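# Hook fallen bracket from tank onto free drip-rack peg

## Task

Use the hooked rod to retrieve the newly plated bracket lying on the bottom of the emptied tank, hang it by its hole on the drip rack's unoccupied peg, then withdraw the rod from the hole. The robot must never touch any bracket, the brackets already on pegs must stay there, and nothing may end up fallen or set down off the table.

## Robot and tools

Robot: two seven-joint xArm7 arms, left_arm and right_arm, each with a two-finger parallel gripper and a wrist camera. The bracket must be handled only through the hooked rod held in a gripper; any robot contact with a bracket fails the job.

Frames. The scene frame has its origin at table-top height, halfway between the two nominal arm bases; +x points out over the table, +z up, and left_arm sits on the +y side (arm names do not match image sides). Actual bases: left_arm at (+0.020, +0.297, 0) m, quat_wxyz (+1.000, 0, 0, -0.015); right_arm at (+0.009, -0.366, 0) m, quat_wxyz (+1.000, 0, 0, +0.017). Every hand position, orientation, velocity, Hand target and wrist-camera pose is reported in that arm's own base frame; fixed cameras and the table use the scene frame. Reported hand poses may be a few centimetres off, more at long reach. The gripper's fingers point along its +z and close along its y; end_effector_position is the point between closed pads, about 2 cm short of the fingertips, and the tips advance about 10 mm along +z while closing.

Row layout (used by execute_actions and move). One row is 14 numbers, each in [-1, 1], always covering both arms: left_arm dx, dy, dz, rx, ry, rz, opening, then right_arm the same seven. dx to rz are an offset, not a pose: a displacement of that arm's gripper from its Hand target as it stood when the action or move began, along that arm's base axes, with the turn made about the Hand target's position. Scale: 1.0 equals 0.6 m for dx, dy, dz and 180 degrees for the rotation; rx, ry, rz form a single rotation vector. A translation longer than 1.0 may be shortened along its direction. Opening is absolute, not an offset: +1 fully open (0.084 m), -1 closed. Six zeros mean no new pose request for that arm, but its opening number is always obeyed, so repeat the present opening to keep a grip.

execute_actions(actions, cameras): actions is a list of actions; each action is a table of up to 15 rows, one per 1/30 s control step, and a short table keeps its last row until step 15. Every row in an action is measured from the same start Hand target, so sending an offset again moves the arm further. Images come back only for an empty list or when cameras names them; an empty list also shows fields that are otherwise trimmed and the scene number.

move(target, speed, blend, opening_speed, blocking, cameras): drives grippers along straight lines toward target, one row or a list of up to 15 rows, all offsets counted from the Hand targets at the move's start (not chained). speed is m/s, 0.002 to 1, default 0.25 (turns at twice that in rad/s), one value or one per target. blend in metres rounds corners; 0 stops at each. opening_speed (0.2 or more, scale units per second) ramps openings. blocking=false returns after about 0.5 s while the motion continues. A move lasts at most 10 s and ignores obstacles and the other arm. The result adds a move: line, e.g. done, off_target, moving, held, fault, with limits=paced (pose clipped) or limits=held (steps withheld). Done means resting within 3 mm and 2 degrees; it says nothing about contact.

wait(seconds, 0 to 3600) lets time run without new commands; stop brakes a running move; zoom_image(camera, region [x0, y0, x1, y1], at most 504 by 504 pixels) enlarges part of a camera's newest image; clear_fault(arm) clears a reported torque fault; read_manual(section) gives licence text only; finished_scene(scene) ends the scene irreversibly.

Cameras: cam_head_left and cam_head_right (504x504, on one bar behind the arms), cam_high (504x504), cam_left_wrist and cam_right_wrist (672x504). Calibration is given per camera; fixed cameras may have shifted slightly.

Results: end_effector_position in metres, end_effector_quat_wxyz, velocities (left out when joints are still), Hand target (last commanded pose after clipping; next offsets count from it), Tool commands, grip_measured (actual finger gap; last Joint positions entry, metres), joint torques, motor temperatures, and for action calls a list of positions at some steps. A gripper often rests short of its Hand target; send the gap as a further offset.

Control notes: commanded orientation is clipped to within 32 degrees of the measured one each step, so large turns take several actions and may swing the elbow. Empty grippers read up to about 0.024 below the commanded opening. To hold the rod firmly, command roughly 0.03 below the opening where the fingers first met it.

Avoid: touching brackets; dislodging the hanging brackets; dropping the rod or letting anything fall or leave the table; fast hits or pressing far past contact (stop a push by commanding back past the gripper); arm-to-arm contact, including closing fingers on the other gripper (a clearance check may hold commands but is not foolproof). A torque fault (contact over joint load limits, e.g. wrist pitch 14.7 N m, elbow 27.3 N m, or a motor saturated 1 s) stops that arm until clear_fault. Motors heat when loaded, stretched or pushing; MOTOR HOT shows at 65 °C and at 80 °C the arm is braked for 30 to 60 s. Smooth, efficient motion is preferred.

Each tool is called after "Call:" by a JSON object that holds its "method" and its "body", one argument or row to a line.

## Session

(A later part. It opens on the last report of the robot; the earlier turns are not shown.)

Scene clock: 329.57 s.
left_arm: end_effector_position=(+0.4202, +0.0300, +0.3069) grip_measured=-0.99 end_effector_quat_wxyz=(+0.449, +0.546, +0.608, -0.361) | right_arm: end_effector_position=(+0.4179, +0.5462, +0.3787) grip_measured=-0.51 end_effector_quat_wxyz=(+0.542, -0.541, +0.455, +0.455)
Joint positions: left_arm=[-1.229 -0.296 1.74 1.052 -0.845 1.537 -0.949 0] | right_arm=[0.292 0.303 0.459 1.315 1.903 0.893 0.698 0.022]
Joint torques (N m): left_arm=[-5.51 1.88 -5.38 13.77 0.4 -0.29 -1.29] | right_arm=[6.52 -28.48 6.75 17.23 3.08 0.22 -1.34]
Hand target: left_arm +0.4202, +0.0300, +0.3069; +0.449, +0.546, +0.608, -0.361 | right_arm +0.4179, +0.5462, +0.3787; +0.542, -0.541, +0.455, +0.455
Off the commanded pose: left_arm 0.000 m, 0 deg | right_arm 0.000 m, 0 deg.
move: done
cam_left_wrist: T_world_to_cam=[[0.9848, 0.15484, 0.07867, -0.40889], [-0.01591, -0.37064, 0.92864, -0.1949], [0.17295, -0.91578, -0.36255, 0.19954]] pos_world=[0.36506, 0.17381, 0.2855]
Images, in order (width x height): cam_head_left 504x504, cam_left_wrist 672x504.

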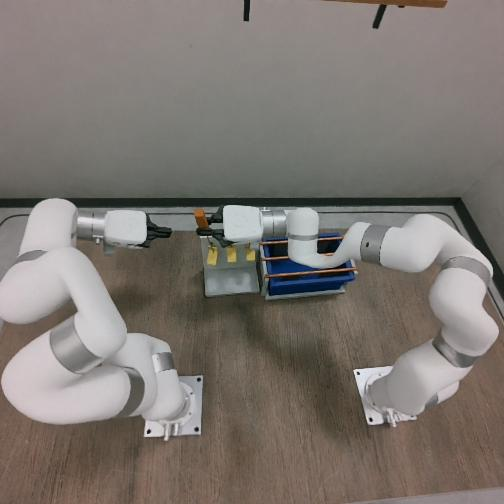

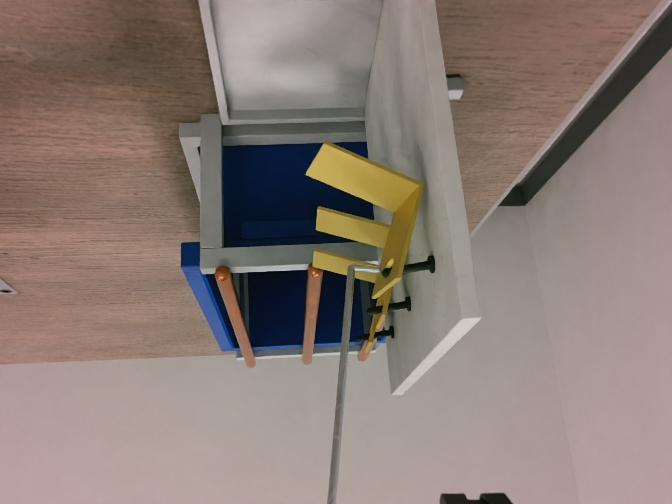

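Call:
{"method": "move", "body": {
  "target": [
    [0,0,0,0,0,0,-1,-0.008,0.001,-0.001,0,0,0,-1]
  ],
  "speed": 0.02,
  "cameras": ["cam_left_wrist","cam_head_left"]
}}

Call:
{"method": "zoom_image", "body": {
  "camera": "cam_left_wrist",
  "region": [320, 240, 440, 330]
}}

Call:
{"method": "zoom_image", "body": {
  "camera": "cam_head_left",
  "region": [195, 230, 235, 270]
}}

Scene clock: 331.97 s.
left_arm: end_effector_position=(+0.4202, +0.0300, +0.3069) grip_measured=-0.99 end_effector_quat_wxyz=(+0.449, +0.546, +0.608, -0.361) | right_arm: end_effector_position=(+0.4131, +0.5468, +0.3781) grip_measured=-0.51 end_effector_quat_wxyz=(+0.542, -0.541, +0.455, +0.455)
Joint positions: left_arm=[-1.229 -0.296 1.74 1.052 -0.845 1.537 -0.949 0] | right_arm=[0.294 0.293 0.462 1.301 1.914 0.892 0.691 0.022]
Joint torques (N m): left_arm=[-5.28 1.68 -5.58 13.67 0.44 -0.36 -1.25] | right_arm=[6.62 -27.97 6.66 17.05 3.01 0.27 -1.35]
Hand target: left_arm +0.4202, +0.0300, +0.3069; +0.449, +0.546, +0.608, -0.361 | right_arm +0.4131, +0.5468, +0.3781; +0.542, -0.541, +0.455, +0.455
Off the commanded pose: left_arm 0.000 m, 0 deg | right_arm 0.000 m, 0 deg.
move: done
cam_left_wrist: T_world_to_cam=[[0.9848, 0.15484, 0.07867, -0.40889], [-0.01591, -0.37064, 0.92864, -0.1949], [0.17295, -0.91578, -0.36255, 0.19954]] pos_world=[0.36506, 0.17381, 0.2855]
Images, in order (width x height): cam_head_left 504x504, cam_left_wrist 672x504.

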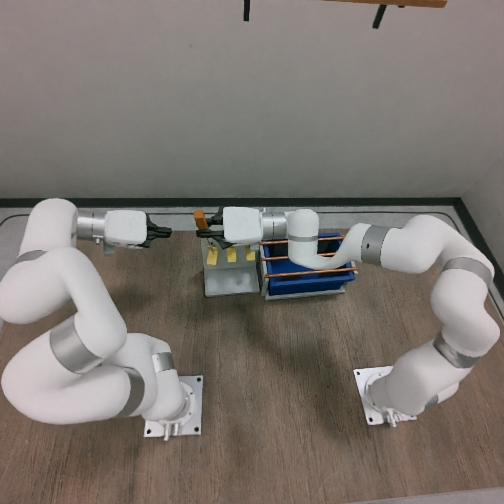

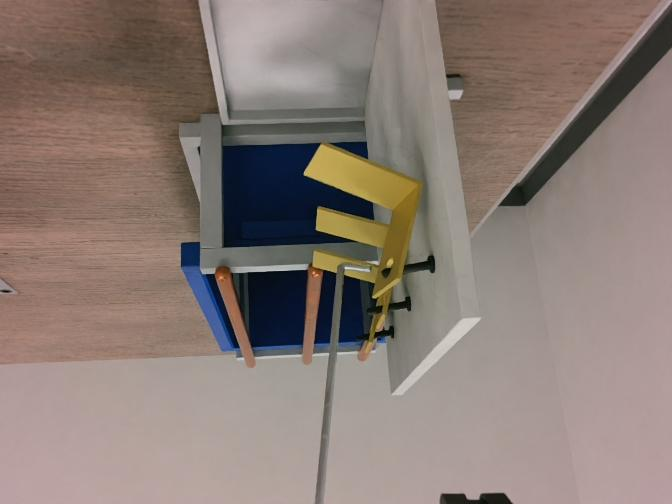

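Scaled by 4.200 from the camera's image (finer frame: 960x720).

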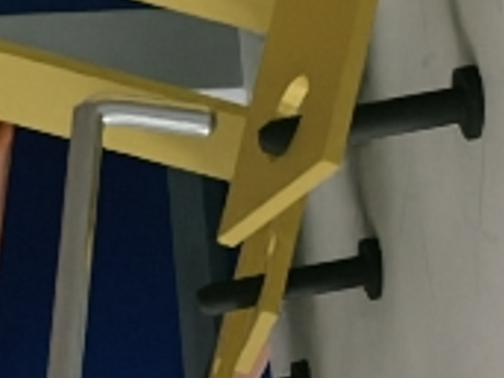

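Scaled by 12.600 from the camera's image (finer frame: 720x720).

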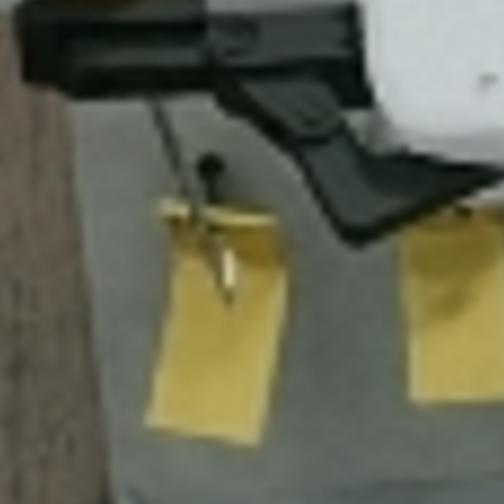

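Call:
{"method": "move", "body": {
  "target": [
    [0,0,0,0,0,0,-1,-0.12,0.0,-0.015,0,0,0,-1],
    [0,0,0,0,0,0,-1,-0.32,-0.05,-0.05,0,0,0,-1],
    [0,0,0,0,0,0,-1,-0.32,-0.16,-0.1,-0.4986,0.0436,-0.0437,-1],
    [0,0,0,0,0,0,-1,-0.32,-0.16,-0.5,-0.4986,0.0436,-0.0437,-1]
  ],
  "speed": [0.05,0.2,0.2,0.12],
  "cameras": ["all"]
}}

Scene clock: 346.20 s.
left_arm: end_effector_position=(+0.4202, +0.0300, +0.3069) grip_measured=-0.99 end_effector_quat_wxyz=(+0.449, +0.546, +0.608, -0.361) | right_arm: end_effector_position=(+0.2211, +0.4508, +0.0781) grip_measured=-0.51 end_effector_quat_wxyz=(-0.001, +0.707, -0.708, +0.000)
Joint positions: left_arm=[-1.229 -0.296 1.74 1.052 -0.845 1.537 -0.949 0] | right_arm=[0.281 0.468 0.884 1.065 -0.499 0.819 3.036 0.022]
Joint torques (N m): left_arm=[-4.96 1.78 -5.54 13.53 0.44 -0.23 -1.19] | right_arm=[6.39 -11.27 5.74 18.16 -2.18 -2.6 1.59]
Hand target: left_arm +0.4202, +0.0300, +0.3069; +0.449, +0.546, +0.608, -0.361 | right_arm +0.2211, +0.4508, +0.0781; -0.001, +0.707, -0.708, +0.000
Off the commanded pose: left_arm 0.000 m, 0 deg | right_arm 0.000 m, 0 deg.
move: done
cam_left_wrist: T_world_to_cam=[[0.9848, 0.15484, 0.07867, -0.40889], [-0.01591, -0.37064, 0.92864, -0.1949], [0.17295, -0.91578, -0.36255, 0.19954]] pos_world=[0.36506, 0.17381, 0.2855]
cam_right_wrist: T_world_to_cam=[[-0.99978, 0.02061, 0.00286, 0.24719], [0.02063, 0.99977, 0.0055, -0.3906], [-0.00275, 0.00556, -0.99998, 0.20625]] pos_world=[0.25577, 0.38427, 0.20768]

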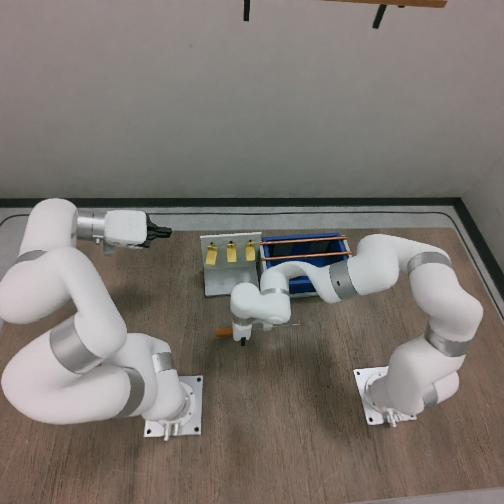

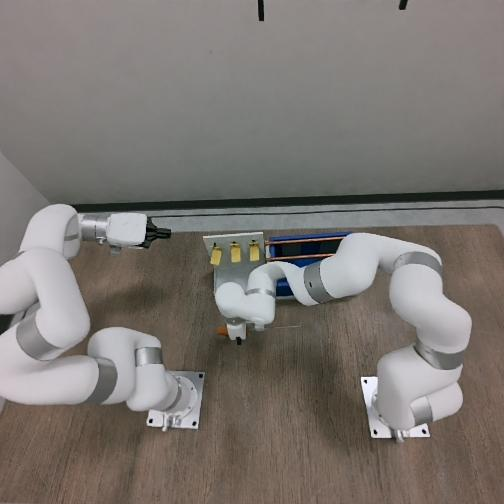

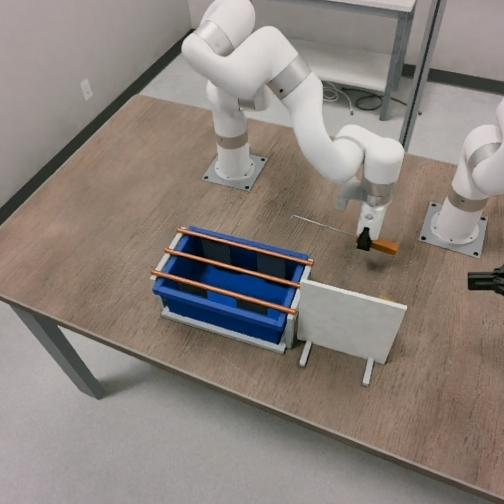

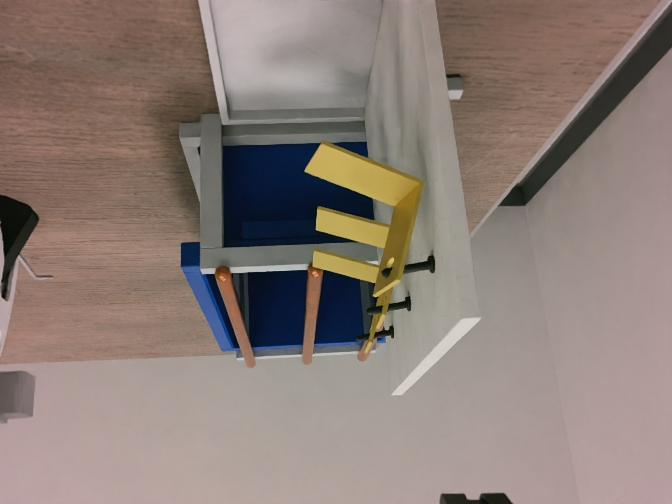

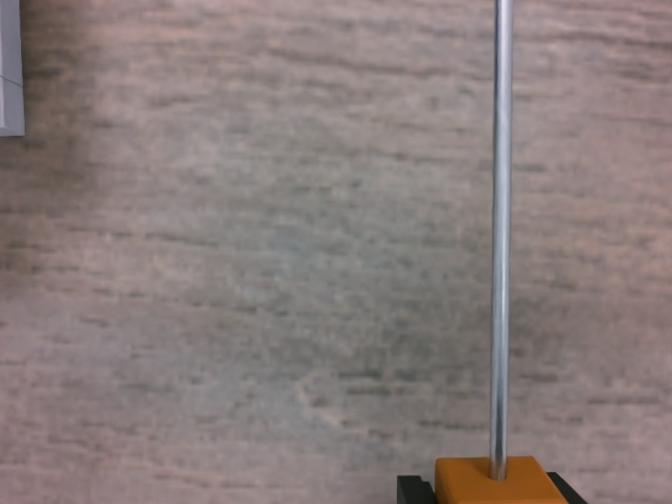

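Call:
{"method": "move", "body": {
  "target": [
    [0,0,0,0,0,0,-1,0,0,-0.073,0,0,0,-1],
    [0,0,0,0,0,0,-1,0,0,-0.083,0,0,0,-1]
  ],
  "speed": [0.06,0.01]
}}

Scene clock: 349.67 s.
left_arm: end_effector_position=(+0.4202, +0.0300, +0.3069) grip_measured=-0.99 end_effector_quat_wxyz=(+0.449, +0.546, +0.608, -0.361) | right_arm: end_effector_position=(+0.2211, +0.4508, +0.0284) grip_measured=-0.51 end_effector_quat_wxyz=(-0.001, +0.707, -0.708, +0.000)
Joint positions: left_arm=[-1.229 -0.296 1.74 1.052 -0.845 1.537 -0.949 0] | right_arm=[0.355 0.573 0.787 1.058 -0.616 0.728 3.113 0.022]
Joint torques (N m): left_arm=[-5.12 1.65 -5.66 13.49 0.28 -0.25 -1.08] | right_arm=[6.55 -13.12 6.83 16.72 -2.04 -2.39 1.48]
Hand target: left_arm +0.4202, +0.0300, +0.3069; +0.449, +0.546, +0.608, -0.361 | right_arm +0.2211, +0.4508, +0.0283; -0.001, +0.707, -0.708, +0.000
Off the commanded pose: left_arm 0.000 m, 0 deg | right_arm 0.000 m, 0 deg.
move: done

Call:
{"method": "move", "body": {
  "target": [
    [0,0,0,0,0,0,-1,0,0,-0.005,0,0,0,-1]
  ],
  "speed": 0.01,
  "cameras": ["cam_high"]
}}

Call:
{"method": "zoom_image", "body": {
  "camera": "cam_high",
  "region": [280, 180, 420, 285]
}}

Scene clock: 351.73 s.
left_arm: end_effector_position=(+0.4202, +0.0300, +0.3069) grip_measured=-0.99 end_effector_quat_wxyz=(+0.449, +0.546, +0.608, -0.361) | right_arm: end_effector_position=(+0.2211, +0.4508, +0.0254) grip_measured=-0.51 end_effector_quat_wxyz=(-0.001, +0.707, -0.708, +0.000)
Joint positions: left_arm=[-1.229 -0.296 1.74 1.052 -0.845 1.537 -0.949 0] | right_arm=[0.359 0.579 0.78 1.058 -0.623 0.723 3.117 0.022]
Joint torques (N m): left_arm=[-5.1 1.57 -5.68 13.72 0.3 -0.32 -1.09] | right_arm=[6.43 -13.41 6.83 16.52 -2.3 -2.6 1.43]
Hand target: left_arm +0.4202, +0.0300, +0.3069; +0.449, +0.546, +0.608, -0.361 | right_arm +0.2211, +0.4508, +0.0253; -0.001, +0.707, -0.708, +0.000
Off the commanded pose: left_arm 0.000 m, 0 deg | right_arm 0.000 m, 0 deg.
move: done

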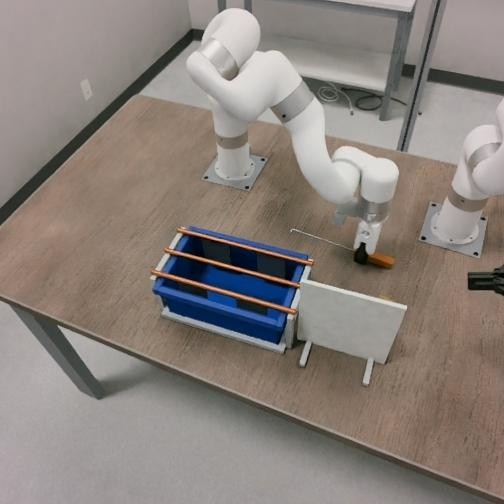

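Scaled by 3.600 from the camera's image (finer frame: 720x720).

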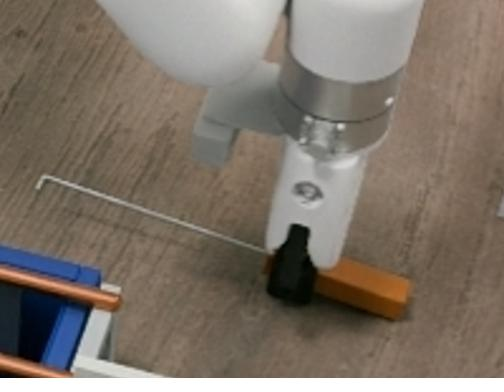

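Call:
{"method": "move", "body": {
  "target": [
    [0,0,0,0,0,0,-1,0,0,-0.006,0,0,0,-1]
  ],
  "speed": 0.006,
  "cameras": ["cam_high"]
}}

Call:
{"method": "zoom_image", "body": {
  "camera": "cam_high",
  "region": [340, 215, 410, 275]
}}

Scene clock: 354.97 s.
left_arm: end_effector_position=(+0.4202, +0.0300, +0.3069) grip_measured=-0.99 end_effector_quat_wxyz=(+0.449, +0.546, +0.608, -0.361) | right_arm: end_effector_position=(+0.2212, +0.4510, +0.0220) grip_measured=-0.51 end_effector_quat_wxyz=(-0.001, +0.707, -0.708, +0.000)
Joint positions: left_arm=[-1.229 -0.296 1.74 1.052 -0.845 1.537 -0.949 0] | right_arm=[0.365 0.587 0.773 1.059 -0.631 0.716 3.122 0.022]
Joint torques (N m): left_arm=[-4.72 1.69 -5.56 13.46 0.17 -0.38 -1.06] | right_arm=[7.01 -3.06 0.03 8.39 -2.37 -2.3 1.39]
Hand target: left_arm +0.4202, +0.0300, +0.3069; +0.449, +0.546, +0.608, -0.361 | right_arm +0.2211, +0.4508, +0.0217; -0.001, +0.707, -0.708, +0.000
Off the commanded pose: left_arm 0.000 m, 0 deg | right_arm 0.000 m, 0 deg.
move: done

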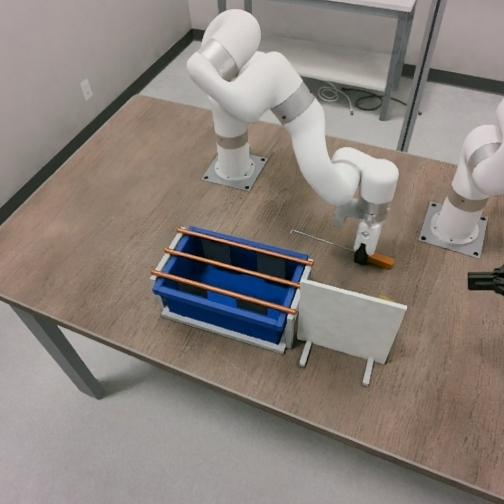

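Scaled by 7.200 from the camera's image (finer frame: 720x720).

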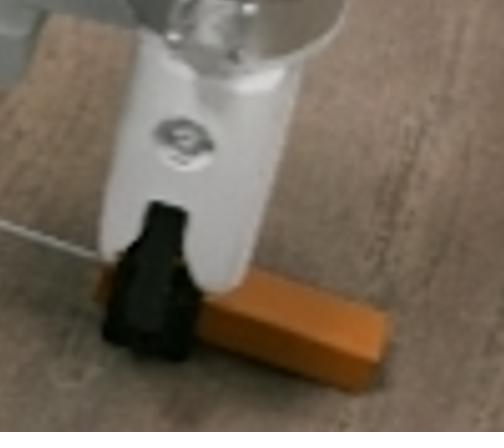

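Call:
{"method": "move", "body": {
  "target": [
    [0,0,0,0,0,0,-1,0,0,0.0015,0,0,0,-1],
    [0,0,0,0,0,0,-1,0,0,0.0015,0,0,0,0.0],
    [0,0,0,0,0,0,-1,0,0,0.2,0,0,0,0.0]
  ],
  "speed": [0.01,0.05,0.08],
  "opening_speed": 0.6,
  "cameras": ["cam_high","cam_left_wrist","cam_head_left"]
}}

Call:
{"method": "zoom_image", "body": {
  "camera": "cam_left_wrist",
  "region": [320, 240, 440, 330]
}}

Scene clock: 360.57 s.
left_arm: end_effector_position=(+0.4202, +0.0300, +0.3069) grip_measured=-0.99 end_effector_quat_wxyz=(+0.449, +0.546, +0.608, -0.361) | right_arm: end_effector_position=(+0.2211, +0.4508, +0.1417) grip_measured=-0.01 end_effector_quat_wxyz=(-0.001, +0.707, -0.708, +0.000)
Joint positions: left_arm=[-1.229 -0.296 1.74 1.052 -0.845 1.537 -0.949 0] | right_arm=[0.2 0.34 0.984 1.112 -0.349 0.947 2.937 0.044]
Joint torques (N m): left_arm=[-5.18 1.93 -5.52 13.45 0.26 -0.27 -1.01] | right_arm=[-6.14 -21.45 10.38 19.68 2.54 -0.19 -1.26]
Hand target: left_arm +0.4202, +0.0300, +0.3069; +0.449, +0.546, +0.608, -0.361 | right_arm +0.2211, +0.4508, +0.1417; -0.001, +0.707, -0.708, +0.000
Off the commanded pose: left_arm 0.000 m, 0 deg | right_arm 0.000 m, 0 deg.
move: done
cam_left_wrist: T_world_to_cam=[[0.9848, 0.15484, 0.07867, -0.40889], [-0.01591, -0.37064, 0.92864, -0.1949], [0.17295, -0.91578, -0.36255, 0.19954]] pos_world=[0.36506, 0.17381, 0.2855]
Images, in order (width x height): cam_head_left 504x504, cam_high 504x504, cam_left_wrist 672x504.

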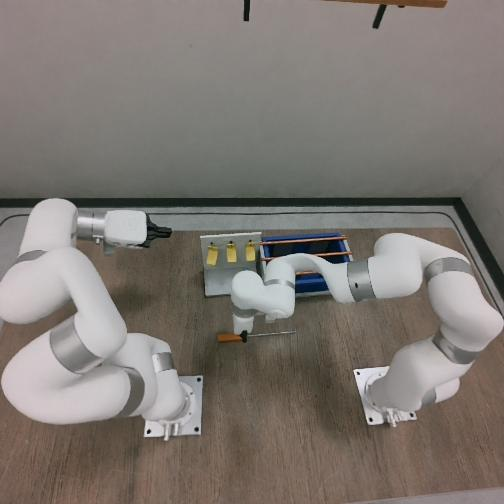

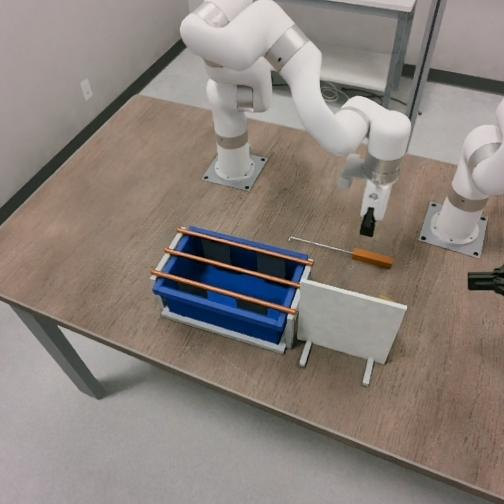

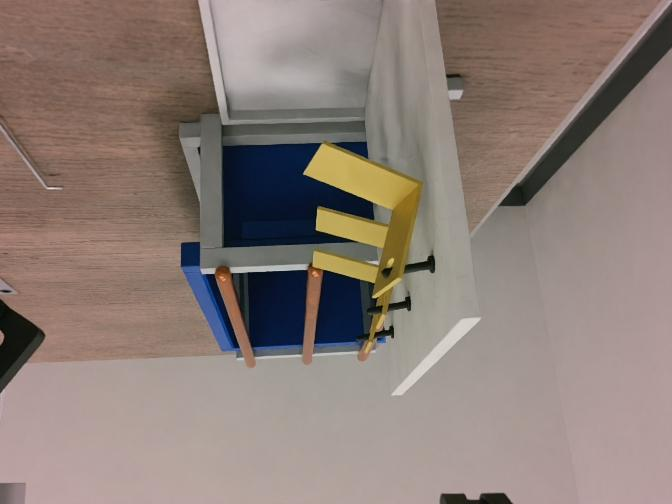

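Scaled by 4.200 from the camera's image (finer frame: 960x720).

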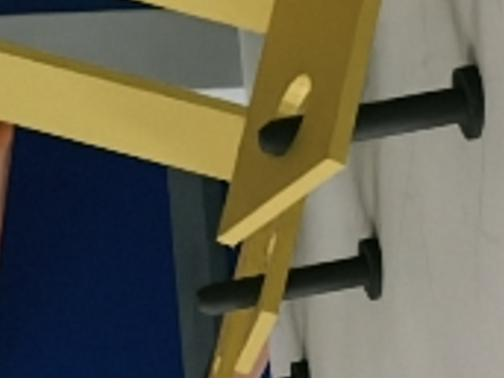

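Call:
{"method": "finished_scene", "body": {
  "scene": 2
}}

The scene is finished: the task was done.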